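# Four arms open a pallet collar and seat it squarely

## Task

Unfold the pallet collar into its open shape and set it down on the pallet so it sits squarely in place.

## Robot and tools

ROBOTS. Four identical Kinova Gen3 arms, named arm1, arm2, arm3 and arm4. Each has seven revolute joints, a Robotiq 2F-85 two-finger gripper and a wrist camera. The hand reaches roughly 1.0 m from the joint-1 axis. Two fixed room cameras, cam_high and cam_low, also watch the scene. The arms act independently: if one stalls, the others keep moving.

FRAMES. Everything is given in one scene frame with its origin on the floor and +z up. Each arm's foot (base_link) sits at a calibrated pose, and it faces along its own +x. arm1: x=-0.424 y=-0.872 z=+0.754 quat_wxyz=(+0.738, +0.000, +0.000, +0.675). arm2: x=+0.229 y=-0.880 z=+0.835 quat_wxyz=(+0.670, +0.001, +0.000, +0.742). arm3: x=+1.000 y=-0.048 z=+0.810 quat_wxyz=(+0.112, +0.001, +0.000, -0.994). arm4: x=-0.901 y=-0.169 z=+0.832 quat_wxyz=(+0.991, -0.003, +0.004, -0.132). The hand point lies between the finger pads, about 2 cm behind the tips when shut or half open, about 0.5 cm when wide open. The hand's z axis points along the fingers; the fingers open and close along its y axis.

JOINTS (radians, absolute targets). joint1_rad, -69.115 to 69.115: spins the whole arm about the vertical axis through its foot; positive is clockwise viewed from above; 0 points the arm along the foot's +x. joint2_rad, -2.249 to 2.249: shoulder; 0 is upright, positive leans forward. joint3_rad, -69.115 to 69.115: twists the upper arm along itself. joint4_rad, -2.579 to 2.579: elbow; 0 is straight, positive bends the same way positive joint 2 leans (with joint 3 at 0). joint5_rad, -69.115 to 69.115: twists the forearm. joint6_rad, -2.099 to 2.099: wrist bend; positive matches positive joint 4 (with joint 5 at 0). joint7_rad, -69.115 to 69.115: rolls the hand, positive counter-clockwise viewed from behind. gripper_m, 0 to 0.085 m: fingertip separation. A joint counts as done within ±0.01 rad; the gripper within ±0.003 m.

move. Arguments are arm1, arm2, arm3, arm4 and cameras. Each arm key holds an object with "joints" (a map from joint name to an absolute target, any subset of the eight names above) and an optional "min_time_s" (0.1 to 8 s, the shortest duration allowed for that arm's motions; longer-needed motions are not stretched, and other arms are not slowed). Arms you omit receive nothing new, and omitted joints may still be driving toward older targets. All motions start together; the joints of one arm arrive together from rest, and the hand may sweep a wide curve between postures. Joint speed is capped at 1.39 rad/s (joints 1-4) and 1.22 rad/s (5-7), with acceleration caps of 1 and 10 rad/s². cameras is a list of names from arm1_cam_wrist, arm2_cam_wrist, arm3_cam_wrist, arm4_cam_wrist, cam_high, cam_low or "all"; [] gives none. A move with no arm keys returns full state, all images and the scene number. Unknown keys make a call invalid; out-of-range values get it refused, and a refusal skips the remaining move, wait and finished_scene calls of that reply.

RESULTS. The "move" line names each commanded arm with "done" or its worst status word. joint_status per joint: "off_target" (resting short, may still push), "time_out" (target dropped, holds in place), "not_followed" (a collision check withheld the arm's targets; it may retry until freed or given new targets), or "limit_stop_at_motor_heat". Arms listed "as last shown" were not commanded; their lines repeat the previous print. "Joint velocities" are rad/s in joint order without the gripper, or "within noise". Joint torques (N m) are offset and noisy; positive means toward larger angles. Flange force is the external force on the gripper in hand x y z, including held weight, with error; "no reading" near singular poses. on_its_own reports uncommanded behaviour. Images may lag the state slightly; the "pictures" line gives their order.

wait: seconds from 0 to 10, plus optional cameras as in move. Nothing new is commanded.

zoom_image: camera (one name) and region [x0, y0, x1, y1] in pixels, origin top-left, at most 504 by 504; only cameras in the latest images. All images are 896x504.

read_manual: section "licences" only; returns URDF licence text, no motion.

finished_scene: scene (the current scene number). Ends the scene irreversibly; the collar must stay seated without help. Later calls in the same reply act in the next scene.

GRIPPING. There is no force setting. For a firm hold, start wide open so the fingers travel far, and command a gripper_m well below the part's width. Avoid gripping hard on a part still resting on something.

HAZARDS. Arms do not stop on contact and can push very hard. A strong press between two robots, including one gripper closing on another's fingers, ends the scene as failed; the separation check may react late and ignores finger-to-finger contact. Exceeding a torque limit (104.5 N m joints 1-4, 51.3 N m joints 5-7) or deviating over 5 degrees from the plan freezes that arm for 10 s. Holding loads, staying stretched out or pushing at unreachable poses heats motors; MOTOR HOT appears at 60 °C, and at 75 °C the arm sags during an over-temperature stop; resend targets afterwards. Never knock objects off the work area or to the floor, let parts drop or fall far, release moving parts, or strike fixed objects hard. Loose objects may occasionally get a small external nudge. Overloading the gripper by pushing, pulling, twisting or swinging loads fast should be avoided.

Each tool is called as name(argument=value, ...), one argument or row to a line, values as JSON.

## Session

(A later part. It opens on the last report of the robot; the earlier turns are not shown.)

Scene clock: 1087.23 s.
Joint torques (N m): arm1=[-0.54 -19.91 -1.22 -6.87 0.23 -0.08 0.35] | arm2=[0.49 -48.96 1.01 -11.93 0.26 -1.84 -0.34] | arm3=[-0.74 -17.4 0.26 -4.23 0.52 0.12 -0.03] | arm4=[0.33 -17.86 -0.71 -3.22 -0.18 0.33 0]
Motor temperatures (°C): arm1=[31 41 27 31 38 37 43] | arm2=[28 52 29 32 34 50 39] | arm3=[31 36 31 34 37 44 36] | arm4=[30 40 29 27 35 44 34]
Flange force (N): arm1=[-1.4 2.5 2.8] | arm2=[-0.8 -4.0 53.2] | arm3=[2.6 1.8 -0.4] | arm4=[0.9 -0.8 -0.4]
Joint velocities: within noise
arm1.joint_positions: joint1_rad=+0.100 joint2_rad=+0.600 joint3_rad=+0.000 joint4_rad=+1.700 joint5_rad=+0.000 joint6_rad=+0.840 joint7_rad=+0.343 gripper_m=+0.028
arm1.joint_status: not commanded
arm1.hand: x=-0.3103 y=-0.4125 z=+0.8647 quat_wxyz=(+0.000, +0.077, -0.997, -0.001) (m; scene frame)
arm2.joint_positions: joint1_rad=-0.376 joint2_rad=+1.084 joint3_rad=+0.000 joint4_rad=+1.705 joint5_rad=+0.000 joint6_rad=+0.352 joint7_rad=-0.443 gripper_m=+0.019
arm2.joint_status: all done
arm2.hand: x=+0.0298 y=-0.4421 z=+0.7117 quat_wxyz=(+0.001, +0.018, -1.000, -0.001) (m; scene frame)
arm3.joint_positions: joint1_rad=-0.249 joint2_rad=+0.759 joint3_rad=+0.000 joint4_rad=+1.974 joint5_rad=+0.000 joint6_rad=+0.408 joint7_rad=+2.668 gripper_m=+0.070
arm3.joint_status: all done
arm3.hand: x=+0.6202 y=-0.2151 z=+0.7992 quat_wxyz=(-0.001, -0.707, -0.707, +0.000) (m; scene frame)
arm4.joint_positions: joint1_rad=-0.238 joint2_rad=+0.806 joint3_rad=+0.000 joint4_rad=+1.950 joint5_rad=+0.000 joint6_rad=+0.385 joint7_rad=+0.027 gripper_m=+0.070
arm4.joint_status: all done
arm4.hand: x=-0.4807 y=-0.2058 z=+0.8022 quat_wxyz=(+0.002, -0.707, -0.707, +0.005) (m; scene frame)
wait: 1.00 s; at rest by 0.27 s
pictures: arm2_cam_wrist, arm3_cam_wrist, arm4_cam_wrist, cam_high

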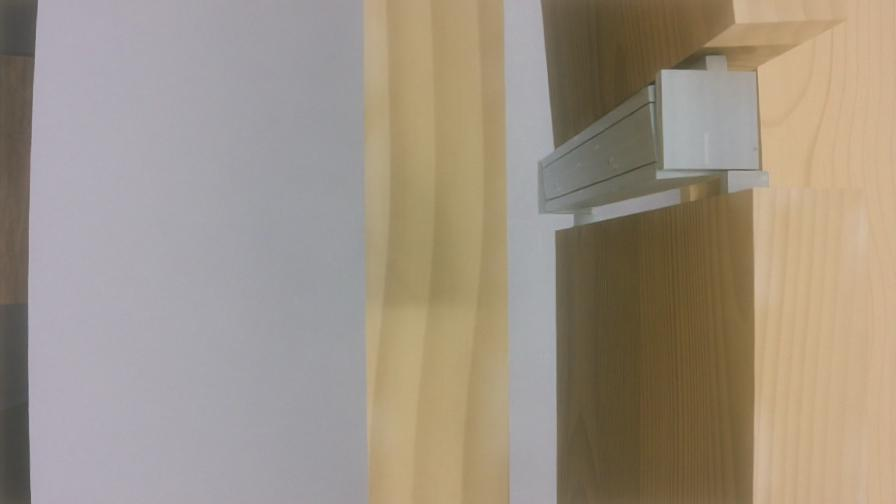

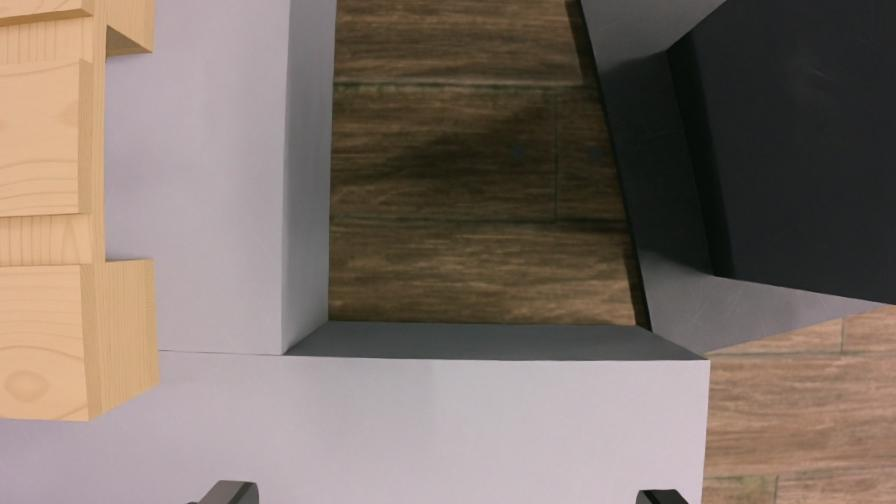

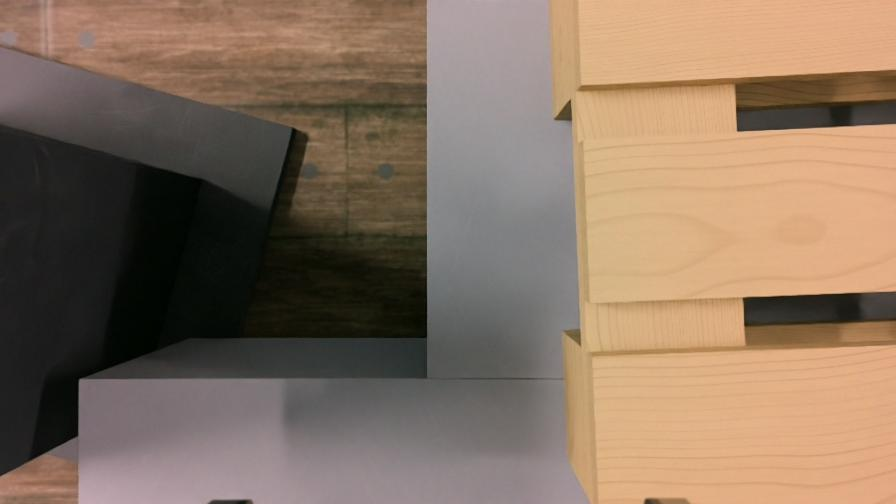

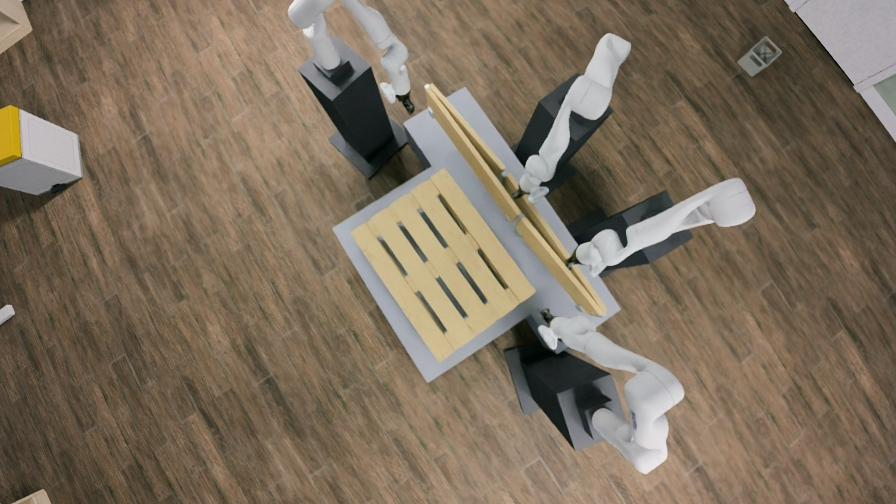

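move(
  arm3={"joints":{"joint1_rad":-0.4192,"joint2_rad":1.0008,"joint4_rad":1.3034,"joint6_rad":0.8374,"joint7_rad":1.0947,"gripper_m":0.04}},
  arm4={"joints":{"joint1_rad":0.0466,"joint2_rad":1.2284,"joint4_rad":0.8087,"joint6_rad":1.1045,"joint7_rad":2.0497,"gripper_m":0.04}},
  cameras=["cam_high","arm3_cam_wrist","arm4_cam_wrist"],
)

Scene clock: 1131.17 s.
Joint torques (N m): arm1=[-0.57 -19.94 -1.12 -6.83 0.22 -0.06 0.37] | arm2=[0.61 -48.97 0.94 -11.97 0.27 -1.83 -0.39] | arm3=[-0.76 -23.32 0.25 -7.26 0.46 0.12 -0.03] | arm4=[0.38 -23.06 -0.56 -5.82 -0.16 0.34 -0.02]
Motor temperatures (°C): arm1=[31 40 27 31 38 36 43] | arm2=[28 56 29 31 34 49 39] | arm3=[31 36 31 33 37 44 36] | arm4=[29 40 28 27 35 43 34]
Flange force (N): arm1=[-1.5 2.6 2.9] | arm2=[-0.6 -4.2 53.2] | arm3=[3.0 -2.7 -0.9] | arm4=[0.9 0.1 -0.4]
move: arm3 done; arm4 time_out
Joint velocities: within noise
arm1.joint_positions: joint1_rad=+0.100 joint2_rad=+0.600 joint3_rad=+0.000 joint4_rad=+1.700 joint5_rad=+0.000 joint6_rad=+0.840 joint7_rad=+0.343 gripper_m=+0.028
arm1.joint_status: not commanded
arm1.hand: x=-0.3103 y=-0.4125 z=+0.8647 quat_wxyz=(+0.000, +0.077, -0.997, -0.001) (m; scene frame)
arm2: as last shown
arm3.joint_positions: joint1_rad=-0.419 joint2_rad=+1.001 joint3_rad=+0.000 joint4_rad=+1.303 joint5_rad=+0.000 joint6_rad=+0.837 joint7_rad=+1.095 gripper_m=+0.040
arm3.joint_status: all done
arm3.hand: x=+0.5154 y=-0.3811 z=+0.7992 quat_wxyz=(+0.000, -0.996, -0.084, -0.001) (m; scene frame)
arm4.joint_positions: joint1_rad=-0.101 joint2_rad=+1.010 joint3_rad=+0.000 joint4_rad=+1.400 joint5_rad=+0.000 joint6_rad=+0.732 joint7_rad=+1.002 gripper_m=+0.040
arm4.joint_status: joint1_rad time_out (moved +0.137 of +0.285); joint2_rad time_out (moved +0.204 of +0.422); joint4_rad time_out (moved -0.551 of -1.142); joint6_rad time_out (moved +0.347 of +0.719); joint7_rad time_out (moved +0.976 of +2.023); the others done
arm4.hand: x=-0.3471 y=-0.2868 z=+0.7914 quat_wxyz=(+0.004, -0.359, -0.933, +0.004) (m; scene frame)
pictures: arm3_cam_wrist, arm4_cam_wrist, cam_high
joint command not followed: on one or more control steps a check withheld the commanded joint targets of the arm4 arm, and it was not sent them on those steps.
cause: the commanded joint targets, or the way to them, would bring a part of the robot too close to another arm (a part of this arm and the arm1 arm's gripper, 27 mm apart when this arm was first held).

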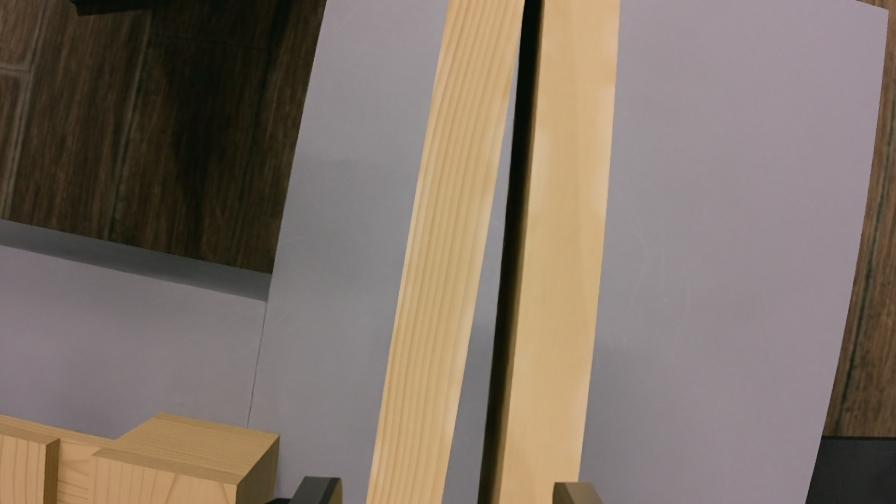

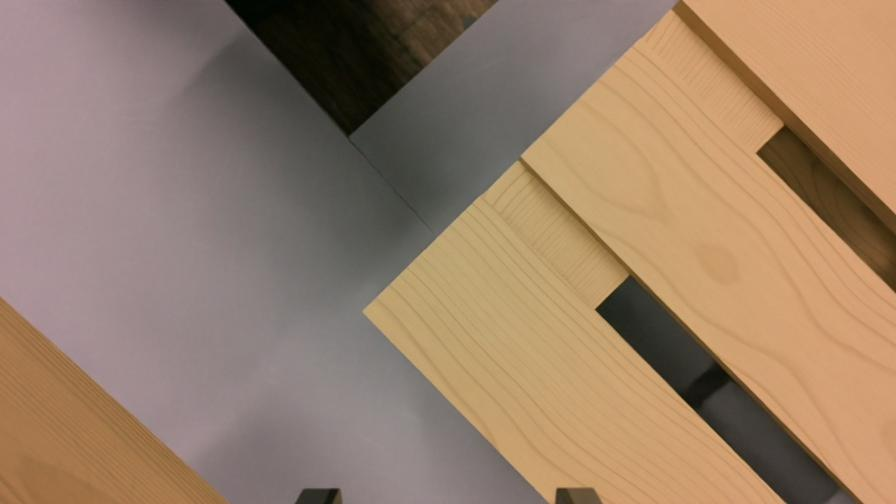

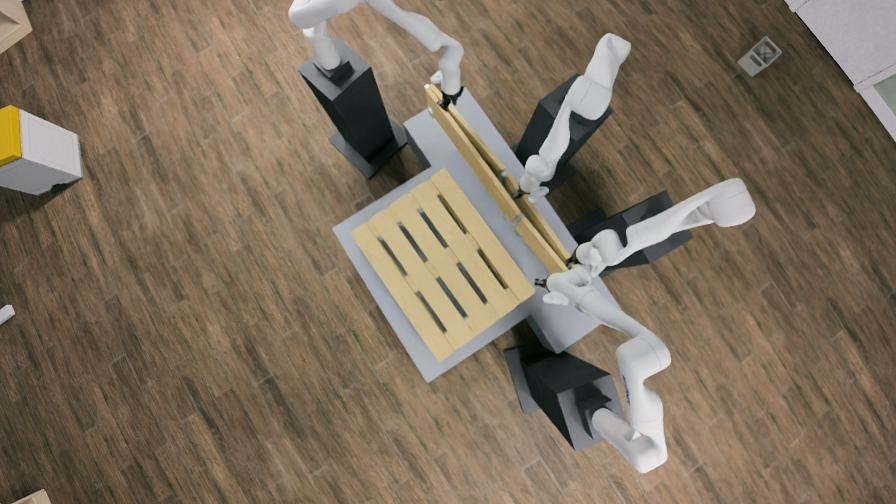

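move(
  arm1={"joints":{"joint2_rad":-0.3,"joint4_rad":1.7,"joint6_rad":1.7}},
)

move(
  arm4={"joints":{"joint1_rad":0.0466,"joint2_rad":1.2284,"joint4_rad":0.8087,"joint6_rad":1.1045,"joint7_rad":2.0497,"gripper_m":0.04}},
  cameras=["arm4_cam_wrist"],
)

Scene clock: 1156.20 s.
Joint torques (N m): arm1=[-0.59 -5.12 -1.57 -9.17 0.2 -0.2 0.43] | arm2=[0.56 -49.04 1.04 -11.8 0.24 -1.85 -0.35] | arm3=[-0.71 -23.33 0.26 -7.27 0.47 0.1 -0.02] | arm4=[0.36 -23.08 -0.67 -5.8 -0.18 0.34 -0.03]
Motor temperatures (°C): arm1=[31 40 27 31 38 36 43] | arm2=[28 58 29 31 34 49 39] | arm3=[31 36 30 33 37 43 36] | arm4=[29 41 28 26 35 43 34]
Flange force (N): arm1=[-4.5 3.4 -0.2] | arm2=[-0.4 -3.5 53.5] | arm3=[3.0 -2.6 -0.9] | arm4=[0.8 0.2 -0.4]
move: arm1 done
Joint velocities: within noise
arm1.joint_positions: joint1_rad=+0.100 joint2_rad=-0.300 joint3_rad=+0.000 joint4_rad=+1.700 joint5_rad=+0.000 joint6_rad=+1.700 joint7_rad=+0.343 gripper_m=+0.028
arm1.joint_status: all done
arm1.hand: x=-0.3617 y=-0.6816 z=+1.1826 quat_wxyz=(-0.005, +0.077, -0.997, -0.020) (m; scene frame)
arm2, arm3, arm4: as last shown
pictures: none

Scene clock: 1158.17 s.
Joint torques (N m): arm1=[-0.58 -5.09 -1.53 -9.1 0.27 -0.15 0.38] | arm2=[0.56 -48.97 1.08 -11.93 0.31 -1.83 -0.3] | arm3=[-0.72 -23.31 0.28 -7.31 0.48 0.11 -0.03] | arm4=[0.43 -27.08 -0.51 -7.9 -0.13 0.33 -0.03]
Motor temperatures (°C): arm1=[31 40 27 31 38 36 43] | arm2=[28 58 29 31 34 48 39] | arm3=[31 36 30 33 37 43 36] | arm4=[29 41 28 26 35 43 34]
Flange force (N): arm1=[-4.5 3.4 -0.3] | arm2=[-0.6 -4.1 53.3] | arm3=[3.2 -2.8 -1.0] | arm4=[0.7 0.9 -0.3]
move: arm4 done
Joint velocities: within noise
arm1, arm2, arm3: as last shown
arm4.joint_positions: joint1_rad=+0.047 joint2_rad=+1.228 joint3_rad=+0.000 joint4_rad=+0.809 joint5_rad=+0.000 joint6_rad=+1.105 joint7_rad=+2.050 gripper_m=+0.040
arm4.joint_status: all done
arm4.hand: x=-0.2649 y=-0.4009 z=+0.8010 quat_wxyz=(+0.005, +0.083, -0.997, +0.002) (m; scene frame)
pictures: arm4_cam_wrist

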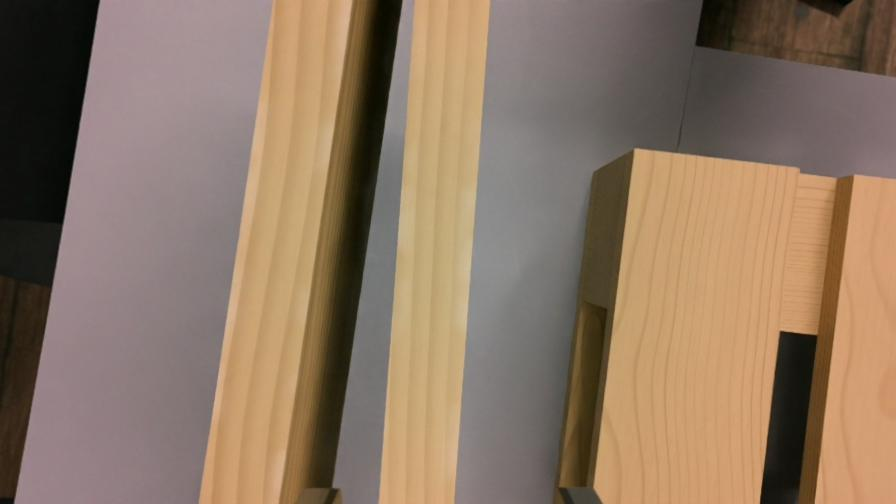

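move(
  arm4={"joints":{"joint1_rad":0.0574,"joint2_rad":1.2999,"joint4_rad":0.7791,"joint6_rad":1.0626,"joint7_rad":1.9768}},
)

move(
  arm4={"joints":{"joint2_rad":1.384,"joint4_rad":0.7451,"joint6_rad":1.0125},"min_time_s":1.5},
  cameras=["arm4_cam_wrist"],
)

Scene clock: 1172.80 s.
Joint torques (N m): arm1=[-0.58 -5.15 -1.54 -9.11 0.22 -0.15 0.37] | arm2=[0.58 -49.09 1.01 -11.89 0.27 -1.9 -0.35] | arm3=[-0.73 -23.34 0.3 -7.28 0.48 0.09 -0.04] | arm4=[0.47 -27.31 -0.52 -7.68 -0.15 0.37 -0.04]
Motor temperatures (°C): arm1=[31 39 27 31 38 36 43] | arm2=[28 58 29 31 34 48 39] | arm3=[30 36 30 33 37 43 36] | arm4=[29 41 28 26 35 43 34]
Flange force (N): arm1=[-4.6 3.5 -0.2] | arm2=[-0.4 -3.6 53.4] | arm3=[2.9 -2.7 -0.9] | arm4=[0.8 0.8 -0.3]
move: arm4 done
Joint velocities: within noise
arm1, arm2, arm3: as last shown
arm4.joint_positions: joint1_rad=+0.057 joint2_rad=+1.300 joint3_rad=+0.000 joint4_rad=+0.779 joint5_rad=+0.000 joint6_rad=+1.063 joint7_rad=+1.977 gripper_m=+0.040
arm4.joint_status: all done
arm4.hand: x=-0.2651 y=-0.4089 z=+0.7607 quat_wxyz=(+0.005, +0.041, -0.999, +0.002) (m; scene frame)
pictures: none

Scene clock: 1174.60 s.
Joint torques (N m): arm1=[-0.56 -5.15 -1.48 -9.17 0.19 -0.15 0.39] | arm2=[0.88 -49.3 1.14 -12.13 0.18 -2 -0.48] | arm3=[-0.71 -23.3 0.27 -7.33 0.47 0.12 -0.03] | arm4=[0.71 -27.27 -0.31 -7.42 -0.03 0.3 -0.05]
Motor temperatures (°C): arm1=[31 39 27 31 38 36 43] | arm2=[28 58 29 31 34 48 39] | arm3=[30 36 30 33 37 43 36] | arm4=[29 41 28 26 35 43 34]
Flange force (N): arm1=[-4.4 3.5 -0.1] | arm2=[-0.2 -4.2 53.6] | arm3=[3.4 -2.8 -0.9] | arm4=[0.6 1.1 -0.8]
move: arm4 done
Joint velocities: within noise
arm1, arm2, arm3: as last shown
arm4.joint_positions: joint1_rad=+0.057 joint2_rad=+1.384 joint3_rad=+0.000 joint4_rad=+0.745 joint5_rad=+0.000 joint6_rad=+1.013 joint7_rad=+1.977 gripper_m=+0.040
arm4.joint_status: all done
arm4.hand: x=-0.2655 y=-0.4091 z=+0.7127 quat_wxyz=(+0.005, +0.041, -0.999, +0.002) (m; scene frame)
pictures: arm4_cam_wrist

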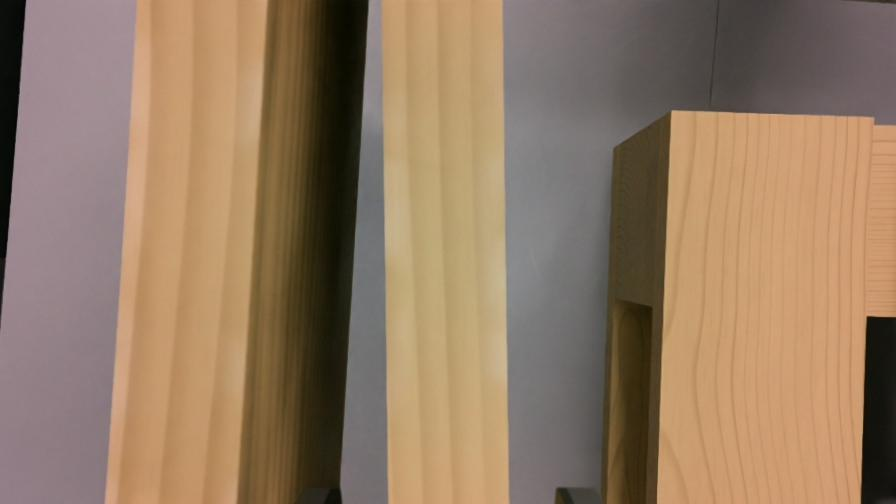

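move(
  arm4={"joints":{"gripper_m":0}},
)

move(
  arm4={"joints":{"joint1_rad":0.015,"joint2_rad":1.3361,"joint4_rad":0.8686,"joint6_rad":0.9369,"joint7_rad":2.0391},"min_time_s":2},
)

move(
  arm4={"joints":{"joint1_rad":-0.03,"joint2_rad":1.2937,"joint4_rad":0.9808,"joint6_rad":0.8671,"joint7_rad":2.0988},"min_time_s":2},
  cameras=["cam_high","arm3_cam_wrist"],
)

Scene clock: 1198.67 s.
Joint torques (N m): arm1=[-0.55 -5.17 -1.54 -9.15 0.26 -0.18 0.38] | arm2=[0.81 -48.85 1.22 -11.55 0.23 -1.58 -0.33] | arm3=[-0.71 -23.32 0.29 -7.28 0.49 0.13 -0.03] | arm4=[0.68 -26.67 -0.64 -6.88 -0.32 0.71 -0.13]
Motor temperatures (°C): arm1=[31 38 27 31 38 36 43] | arm2=[28 59 29 30 34 48 39] | arm3=[30 36 30 33 37 43 36] | arm4=[29 40 28 26 35 43 34]
Flange force (N): arm1=[-4.5 3.5 -0.2] | arm2=[0.0 -3.7 53.6] | arm3=[3.1 -2.7 -0.9] | arm4=[0.4 0.8 -1.0]
move: arm4 off_target
Joint velocities: within noise
arm1, arm2, arm3: as last shown
arm4.joint_positions: joint1_rad=+0.057 joint2_rad=+1.384 joint3_rad=+0.000 joint4_rad=+0.745 joint5_rad=+0.000 joint6_rad=+1.012 joint7_rad=+1.977 gripper_m=+0.018
arm4.joint_status: gripper_m off_target (ended at +0.018, target +0.000)
arm4.hand: x=-0.2655 y=-0.4091 z=+0.7127 quat_wxyz=(+0.005, +0.041, -0.999, +0.002) (m; scene frame)
pictures: none

Scene clock: 1200.97 s.
Joint torques (N m): arm1=[-0.52 -5.12 -1.48 -9.06 0.23 -0.16 0.39] | arm2=[4.26 -47.56 5.73 -10.37 0.77 -1.42 -0.71] | arm3=[-0.7 -23.23 0.36 -7.27 0.49 0.12 -0.03] | arm4=[2.35 -24.97 0.03 -3.72 -0.32 2.55 -0.11]
Motor temperatures (°C): arm1=[31 38 27 31 38 36 43] | arm2=[28 59 29 30 34 48 39] | arm3=[30 36 30 33 37 43 36] | arm4=[29 40 28 26 35 43 34]
Flange force (N): arm1=[-4.4 3.6 -0.5] | arm2=[6.9 -3.9 51.9] | arm3=[3.2 -2.7 -1.1] | arm4=[-7.9 -0.7 1.1]
move: arm4 done
Joint velocities: within noise
arm1, arm2, arm3: as last shown
arm2.hand: x=+0.0298 y=-0.4420 z=+0.7117 quat_wxyz=(+0.001, +0.018, -1.000, -0.001) (m; scene frame)
arm4.joint_positions: joint1_rad=+0.015 joint2_rad=+1.336 joint3_rad=+0.000 joint4_rad=+0.869 joint5_rad=+0.000 joint6_rad=+0.937 joint7_rad=+2.039 gripper_m=+0.018
arm4.joint_status: all done
arm4.hand: x=-0.2728 y=-0.3770 z=+0.7127 quat_wxyz=(+0.005, +0.094, -0.996, +0.002) (m; scene frame)
pictures: none

Scene clock: 1203.27 s.
Joint torques (N m): arm1=[-0.52 -5.08 -1.52 -9.13 0.21 -0.17 0.35] | arm2=[2.35 -47.8 3.67 -12.07 0.48 -2.7 -0.74] | arm3=[-0.72 -23.29 0.29 -7.26 0.48 0.12 -0.02] | arm4=[1.27 -27.86 -1.05 -6.32 -0.99 1.15 -0.06]
Motor temperatures (°C): arm1=[31 38 27 31 38 36 43] | arm2=[28 59 29 30 34 48 39] | arm3=[30 36 30 33 37 43 36] | arm4=[29 40 28 26 35 43 34]
Flange force (N): arm1=[-4.5 3.3 -0.2] | arm2=[2.3 -4.3 49.2] | arm3=[3.1 -2.7 -1.0] | arm4=[-2.4 0.5 3.7]
move: arm4 done
Joint velocities: within noise
arm1, arm3: as last shown
arm2.joint_positions: joint1_rad=-0.376 joint2_rad=+1.084 joint3_rad=+0.000 joint4_rad=+1.705 joint5_rad=+0.000 joint6_rad=+0.352 joint7_rad=-0.443 gripper_m=+0.019
arm2.joint_status: not commanded
arm2.hand: x=+0.0298 y=-0.4421 z=+0.7117 quat_wxyz=(+0.001, +0.018, -1.000, -0.001) (m; scene frame)
arm4.joint_positions: joint1_rad=-0.030 joint2_rad=+1.294 joint3_rad=+0.000 joint4_rad=+0.981 joint5_rad=+0.000 joint6_rad=+0.867 joint7_rad=+2.099 gripper_m=+0.018
arm4.joint_status: all done
arm4.hand: x=-0.2817 y=-0.3443 z=+0.7127 quat_wxyz=(+0.005, +0.146, -0.989, +0.001) (m; scene frame)
pictures: arm3_cam_wrist, cam_high

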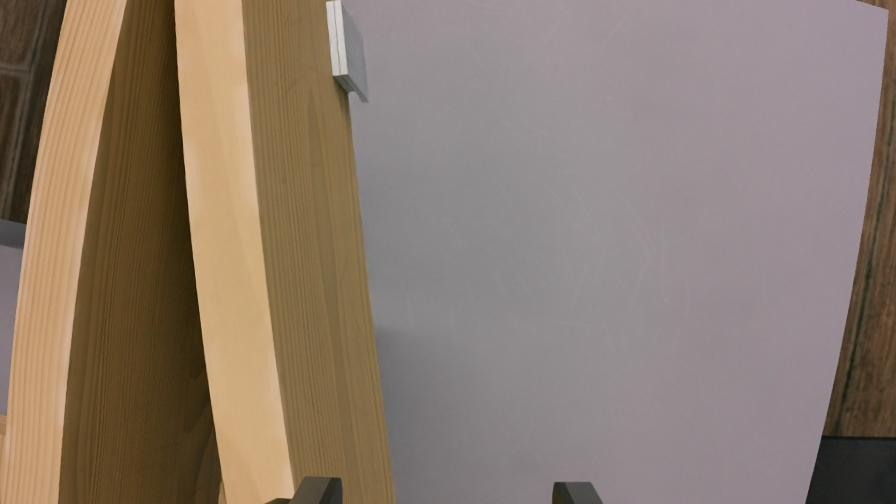

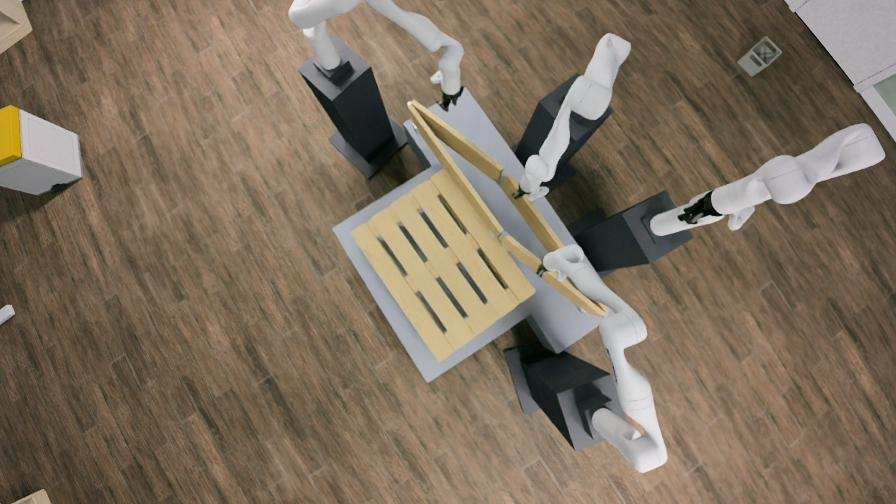

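move(
  arm3={"joints":{"joint1_rad":-0.3431,"joint2_rad":1.02,"joint4_rad":1.3884,"joint6_rad":0.7332,"joint7_rad":1.2964,"gripper_m":0.06}},
  cameras=["arm3_cam_wrist"],
)

Scene clock: 1222.37 s.
Joint torques (N m): arm1=[-0.56 -5.13 -1.51 -9.1 0.22 -0.17 0.4] | arm2=[2.31 -47.72 3.65 -11.99 0.45 -2.65 -0.76] | arm3=[-0.68 -22.88 0.32 -6.64 0.46 0.14 -0.02] | arm4=[1.3 -27.89 -1.09 -6.31 -0.95 1.17 -0.06]
Motor temperatures (°C): arm1=[31 38 26 31 38 36 43] | arm2=[28 60 29 30 34 48 39] | arm3=[30 35 30 33 37 43 36] | arm4=[28 41 27 26 35 43 34]
Flange force (N): arm1=[-4.4 3.5 -0.3] | arm2=[2.3 -4.2 49.2] | arm3=[3.5 -2.0 -1.1] | arm4=[-2.5 0.5 3.8]
move: arm3 done
MOTOR HOT: the motor of arm2's joint2_rad reports 60 °C; the controller stops that arm at 75 °C. To cool a motor, set the load down, stop pushing, or move to a pose that needs little force.
Joint velocities: within noise
arm1, arm4: as last shown
arm2.joint_positions: joint1_rad=-0.376 joint2_rad=+1.084 joint3_rad=+0.000 joint4_rad=+1.705 joint5_rad=+0.000 joint6_rad=+0.352 joint7_rad=-0.443 gripper_m=+0.019
arm2.joint_status: not commanded
arm2.hand: x=+0.0298 y=-0.4421 z=+0.7117 quat_wxyz=(+0.001, +0.018, -1.000, -0.001) (m; scene frame)
arm3.joint_positions: joint1_rad=-0.343 joint2_rad=+1.020 joint3_rad=+0.000 joint4_rad=+1.388 joint5_rad=+0.000 joint6_rad=+0.733 joint7_rad=+1.296 gripper_m=+0.060
arm3.joint_status: all done
arm3.hand: x=+0.5074 y=-0.3332 z=+0.7692 quat_wxyz=(+0.000, -0.989, -0.147, -0.001) (m; scene frame)
pictures: arm3_cam_wrist

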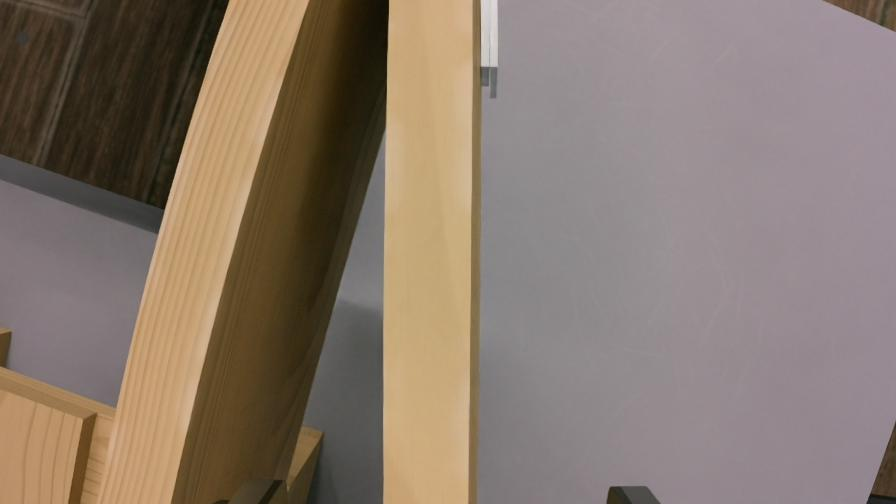

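move(
  arm3={"joints":{"joint1_rad":-0.3381,"joint2_rad":1.1544,"joint4_rad":1.3656,"joint6_rad":0.6216,"joint7_rad":1.3015},"min_time_s":2},
)

move(
  arm3={"joints":{"gripper_m":0}},
  cameras=["arm3_cam_wrist"],
)

Scene clock: 1240.93 s.
Joint torques (N m): arm1=[-0.58 -5.13 -1.56 -9.2 0.26 -0.15 0.37] | arm2=[2.32 -47.69 3.65 -11.9 0.52 -2.65 -0.8] | arm3=[-0.74 -23.24 0.31 -5.86 0.5 0.11 -0.02] | arm4=[1.3 -27.91 -1.18 -6.28 -0.97 1.17 -0.08]
Motor temperatures (°C): arm1=[31 37 26 31 38 36 43] | arm2=[28 60 28 30 34 48 39] | arm3=[30 35 30 33 37 43 36] | arm4=[28 42 27 26 35 43 34]
Flange force (N): arm1=[-4.6 3.3 0.0] | arm2=[2.4 -4.0 49.2] | arm3=[3.5 -2.0 -1.9] | arm4=[-2.6 0.4 3.8]
move: arm3 done
MOTOR HOT: still on. The motor of arm2's joint2_rad reports 60 °C.
Joint velocities: within noise
arm1.joint_positions: joint1_rad=+0.100 joint2_rad=-0.300 joint3_rad=+0.000 joint4_rad=+1.700 joint5_rad=+0.000 joint6_rad=+1.700 joint7_rad=+0.343 gripper_m=+0.028
arm1.joint_status: not commanded
arm1.hand: x=-0.3617 y=-0.6816 z=+1.1826 quat_wxyz=(-0.005, +0.077, -0.997, -0.020) (m; scene frame)
arm2.joint_positions: joint1_rad=-0.376 joint2_rad=+1.084 joint3_rad=+0.000 joint4_rad=+1.705 joint5_rad=+0.000 joint6_rad=+0.352 joint7_rad=-0.443 gripper_m=+0.019
arm2.joint_status: not commanded
arm2.hand: x=+0.0298 y=-0.4421 z=+0.7117 quat_wxyz=(+0.001, +0.018, -1.000, -0.001) (m; scene frame)
arm3.joint_positions: joint1_rad=-0.338 joint2_rad=+1.154 joint3_rad=+0.000 joint4_rad=+1.366 joint5_rad=+0.000 joint6_rad=+0.622 joint7_rad=+1.301 gripper_m=+0.060
arm3.joint_status: all done
arm3.hand: x=+0.5070 y=-0.3302 z=+0.6971 quat_wxyz=(+0.000, -0.989, -0.147, -0.001) (m; scene frame)
arm4: as last shown
pictures: none

Scene clock: 1241.87 s.
Joint torques (N m): arm1=[-0.57 -5.12 -1.54 -9.18 0.24 -0.14 0.4] | arm2=[3.82 -52.01 5.63 -12.13 0.81 -1.67 -0.73] | arm3=[0.12 -21.9 3.56 -6.59 2.07 -0.3 -0.18] | arm4=[1.09 -23.61 -0.91 -5.35 -0.59 0.57 0.06]
Motor temperatures (°C): arm1=[31 37 26 31 38 36 43] | arm2=[28 60 28 30 34 48 39] | arm3=[30 35 30 33 37 43 36] | arm4=[28 42 27 26 35 43 34]
Flange force (N): arm1=[-4.5 3.4 0.0] | arm2=[5.2 -5.4 60.2] | arm3=[7.6 -1.7 -5.5] | arm4=[-1.1 1.2 -4.0]
move: arm3 off_target
MOTOR HOT: still on. The motor of arm2's joint2_rad reports 60 °C.
Joint velocities: within noise
arm1, arm4: as last shown
arm2.joint_positions: joint1_rad=-0.376 joint2_rad=+1.084 joint3_rad=+0.000 joint4_rad=+1.705 joint5_rad=+0.000 joint6_rad=+0.352 joint7_rad=-0.443 gripper_m=+0.019
arm2.joint_status: not commanded
arm2.hand: x=+0.0298 y=-0.4421 z=+0.7117 quat_wxyz=(+0.001, +0.018, -1.000, -0.001) (m; scene frame)
arm3.joint_positions: joint1_rad=-0.338 joint2_rad=+1.154 joint3_rad=+0.000 joint4_rad=+1.366 joint5_rad=+0.000 joint6_rad=+0.622 joint7_rad=+1.302 gripper_m=+0.018
arm3.joint_status: gripper_m off_target (ended at +0.018, target +0.000)
arm3.hand: x=+0.5070 y=-0.3302 z=+0.6971 quat_wxyz=(+0.000, -0.989, -0.147, -0.001) (m; scene frame)
arm4.hand: x=-0.2817 y=-0.3442 z=+0.7127 quat_wxyz=(+0.005, +0.146, -0.989, +0.001) (m; scene frame)
pictures: arm3_cam_wrist

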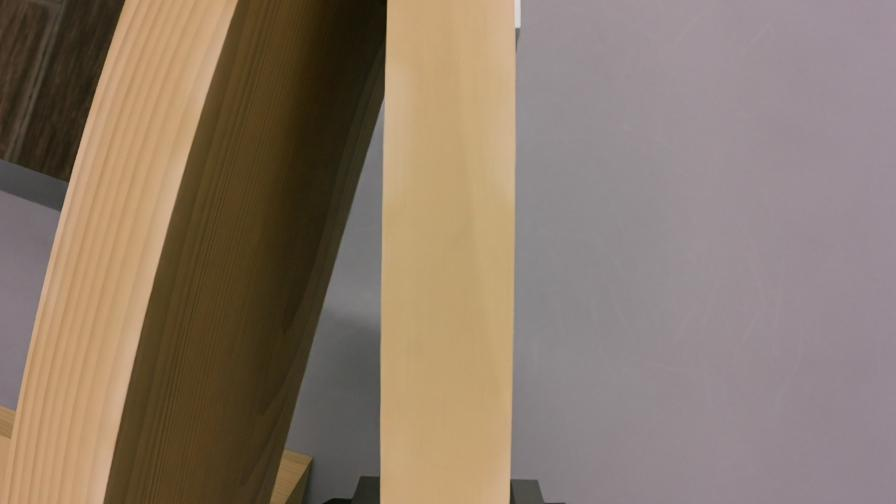

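move(
  arm2={"joints":{"joint1_rad":-0.3026,"joint2_rad":1.0945,"joint4_rad":1.662,"joint6_rad":0.3851,"joint7_rad":-0.3732},"min_time_s":2.5},
  arm3={"joints":{"joint1_rad":-0.2154,"joint2_rad":1.0739,"joint4_rad":1.5549,"joint6_rad":0.5128,"joint7_rad":1.6022},"min_time_s":2.5},
  arm4={"joints":{"joint1_rad":-0.1506,"joint2_rad":1.2644,"joint4_rad":1.0608,"joint6_rad":0.8164,"joint7_rad":2.1562},"min_time_s":2.5},
)

move(
  arm2={"joints":{"joint1_rad":-0.2327,"joint2_rad":1.1076,"joint4_rad":1.6093,"joint6_rad":0.4247,"joint7_rad":-0.3067},"min_time_s":2.5},
  arm3={"joints":{"joint1_rad":-0.059,"joint2_rad":1.0525,"joint4_rad":1.6305,"joint6_rad":0.4586,"joint7_rad":1.9506},"min_time_s":2.5},
  arm4={"joints":{"joint1_rad":-0.2711,"joint2_rad":1.2378,"joint4_rad":1.1346,"joint6_rad":0.7692,"joint7_rad":2.2277},"min_time_s":2.5},
  cameras=["cam_high","cam_low"],
)

Scene clock: 1377.83 s.
Joint torques (N m): arm1=[-0.52 -5.12 -1.54 -9.11 0.19 -0.21 0.35] | arm2=[0.46 -32.1 -1.33 -9.85 -1.1 -2.35 -1.14] | arm3=[-8.24 -21.58 -7.38 7.87 -0.87 7.77 0.43] | arm4=[3.76 -26.03 2.61 5.4 1.65 10.2 0.96]
Motor temperatures (°C): arm1=[31 35 26 31 38 36 43] | arm2=[28 60 29 30 34 47 39] | arm3=[29 36 29 32 37 43 36] | arm4=[28 39 27 26 35 43 34]
Flange force (N): arm1=[-4.6 3.4 -0.4] | arm2=[-3.3 -7.1 15.1] | arm3=[-25.6 -16.7 16.7] | arm4=[-28.2 -11.2 19.9]
move: arm2 done; arm3 done; arm4 done
MOTOR HOT: still on. The motor of arm2's joint2_rad reports 60 °C.
Joint velocities: within noise
arm1: as last shown
arm2.joint_positions: joint1_rad=-0.303 joint2_rad=+1.094 joint3_rad=+0.000 joint4_rad=+1.662 joint5_rad=+0.000 joint6_rad=+0.385 joint7_rad=-0.373 gripper_m=+0.019
arm2.joint_status: all done
arm2.hand: x=+0.0578 y=-0.4180 z=+0.7115 quat_wxyz=(+0.001, +0.016, -1.000, -0.001) (m; scene frame)
arm3.joint_positions: joint1_rad=-0.215 joint2_rad=+1.074 joint3_rad=+0.000 joint4_rad=+1.555 joint5_rad=+0.000 joint6_rad=+0.513 joint7_rad=+1.602 gripper_m=+0.018
arm3.joint_status: all done
arm3.hand: x=+0.5157 y=-0.2490 z=+0.7091 quat_wxyz=(-0.001, -0.972, -0.234, -0.001) (m; scene frame)
arm4.joint_positions: joint1_rad=-0.151 joint2_rad=+1.264 joint3_rad=+0.000 joint4_rad=+1.061 joint5_rad=+0.000 joint6_rad=+0.816 joint7_rad=+2.156 gripper_m=+0.018
arm4.joint_status: all done
arm4.hand: x=-0.2792 y=-0.2667 z=+0.7123 quat_wxyz=(+0.005, +0.233, -0.972, +0.001) (m; scene frame)
pictures: none

Scene clock: 1380.70 s.
Joint torques (N m): arm1=[-0.6 -5.15 -1.49 -9.13 0.28 -0.15 0.36] | arm2=[-0.41 -31.64 -2.91 -10.87 -2.04 -2.93 -1.62] | arm3=[-5.95 -20.58 -5.26 9.48 0.12 8.33 0.93] | arm4=[1.3 -27.86 0.85 4.23 1.39 9.45 1.52]
Motor temperatures (°C): arm1=[31 35 26 31 38 36 43] | arm2=[28 60 29 30 34 47 39] | arm3=[29 36 29 32 37 43 36] | arm4=[28 40 27 26 35 43 34]
Flange force (N): arm1=[-4.5 3.5 -0.2] | arm2=[-5.7 -8.0 11.4] | arm3=[-21.2 -20.4 17.9] | arm4=[-23.2 -13.5 22.4]
move: arm2 done; arm3 done; arm4 done
MOTOR HOT: still on. The motor of arm2's joint2_rad reports 60 °C.
Joint velocities: within noise
arm1: as last shown
arm2.joint_positions: joint1_rad=-0.233 joint2_rad=+1.108 joint3_rad=+0.000 joint4_rad=+1.609 joint5_rad=+0.000 joint6_rad=+0.425 joint7_rad=-0.307 gripper_m=+0.019
arm2.joint_status: all done
arm2.hand: x=+0.0859 y=-0.3940 z=+0.7115 quat_wxyz=(+0.001, +0.014, -1.000, -0.001) (m; scene frame)
arm3.joint_positions: joint1_rad=-0.059 joint2_rad=+1.052 joint3_rad=+0.000 joint4_rad=+1.630 joint5_rad=+0.000 joint6_rad=+0.459 joint7_rad=+1.951 gripper_m=+0.018
arm3.joint_status: all done
arm3.hand: x=+0.5089 y=-0.1657 z=+0.7090 quat_wxyz=(-0.001, -0.945, -0.326, -0.001) (m; scene frame)
arm4.joint_positions: joint1_rad=-0.271 joint2_rad=+1.238 joint3_rad=+0.000 joint4_rad=+1.135 joint5_rad=+0.000 joint6_rad=+0.769 joint7_rad=+2.228 gripper_m=+0.018
arm4.joint_status: all done
arm4.hand: x=-0.2860 y=-0.1911 z=+0.7121 quat_wxyz=(+0.005, +0.325, -0.946, +0.001) (m; scene frame)
pictures: cam_high, cam_low

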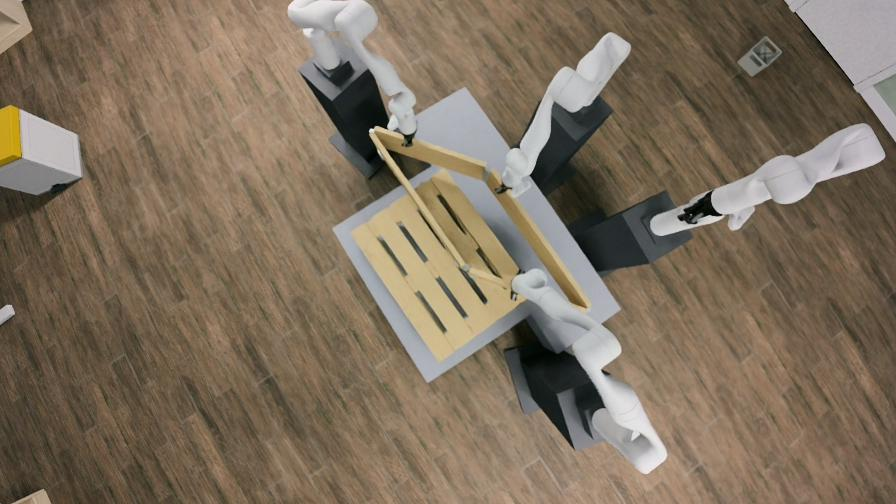

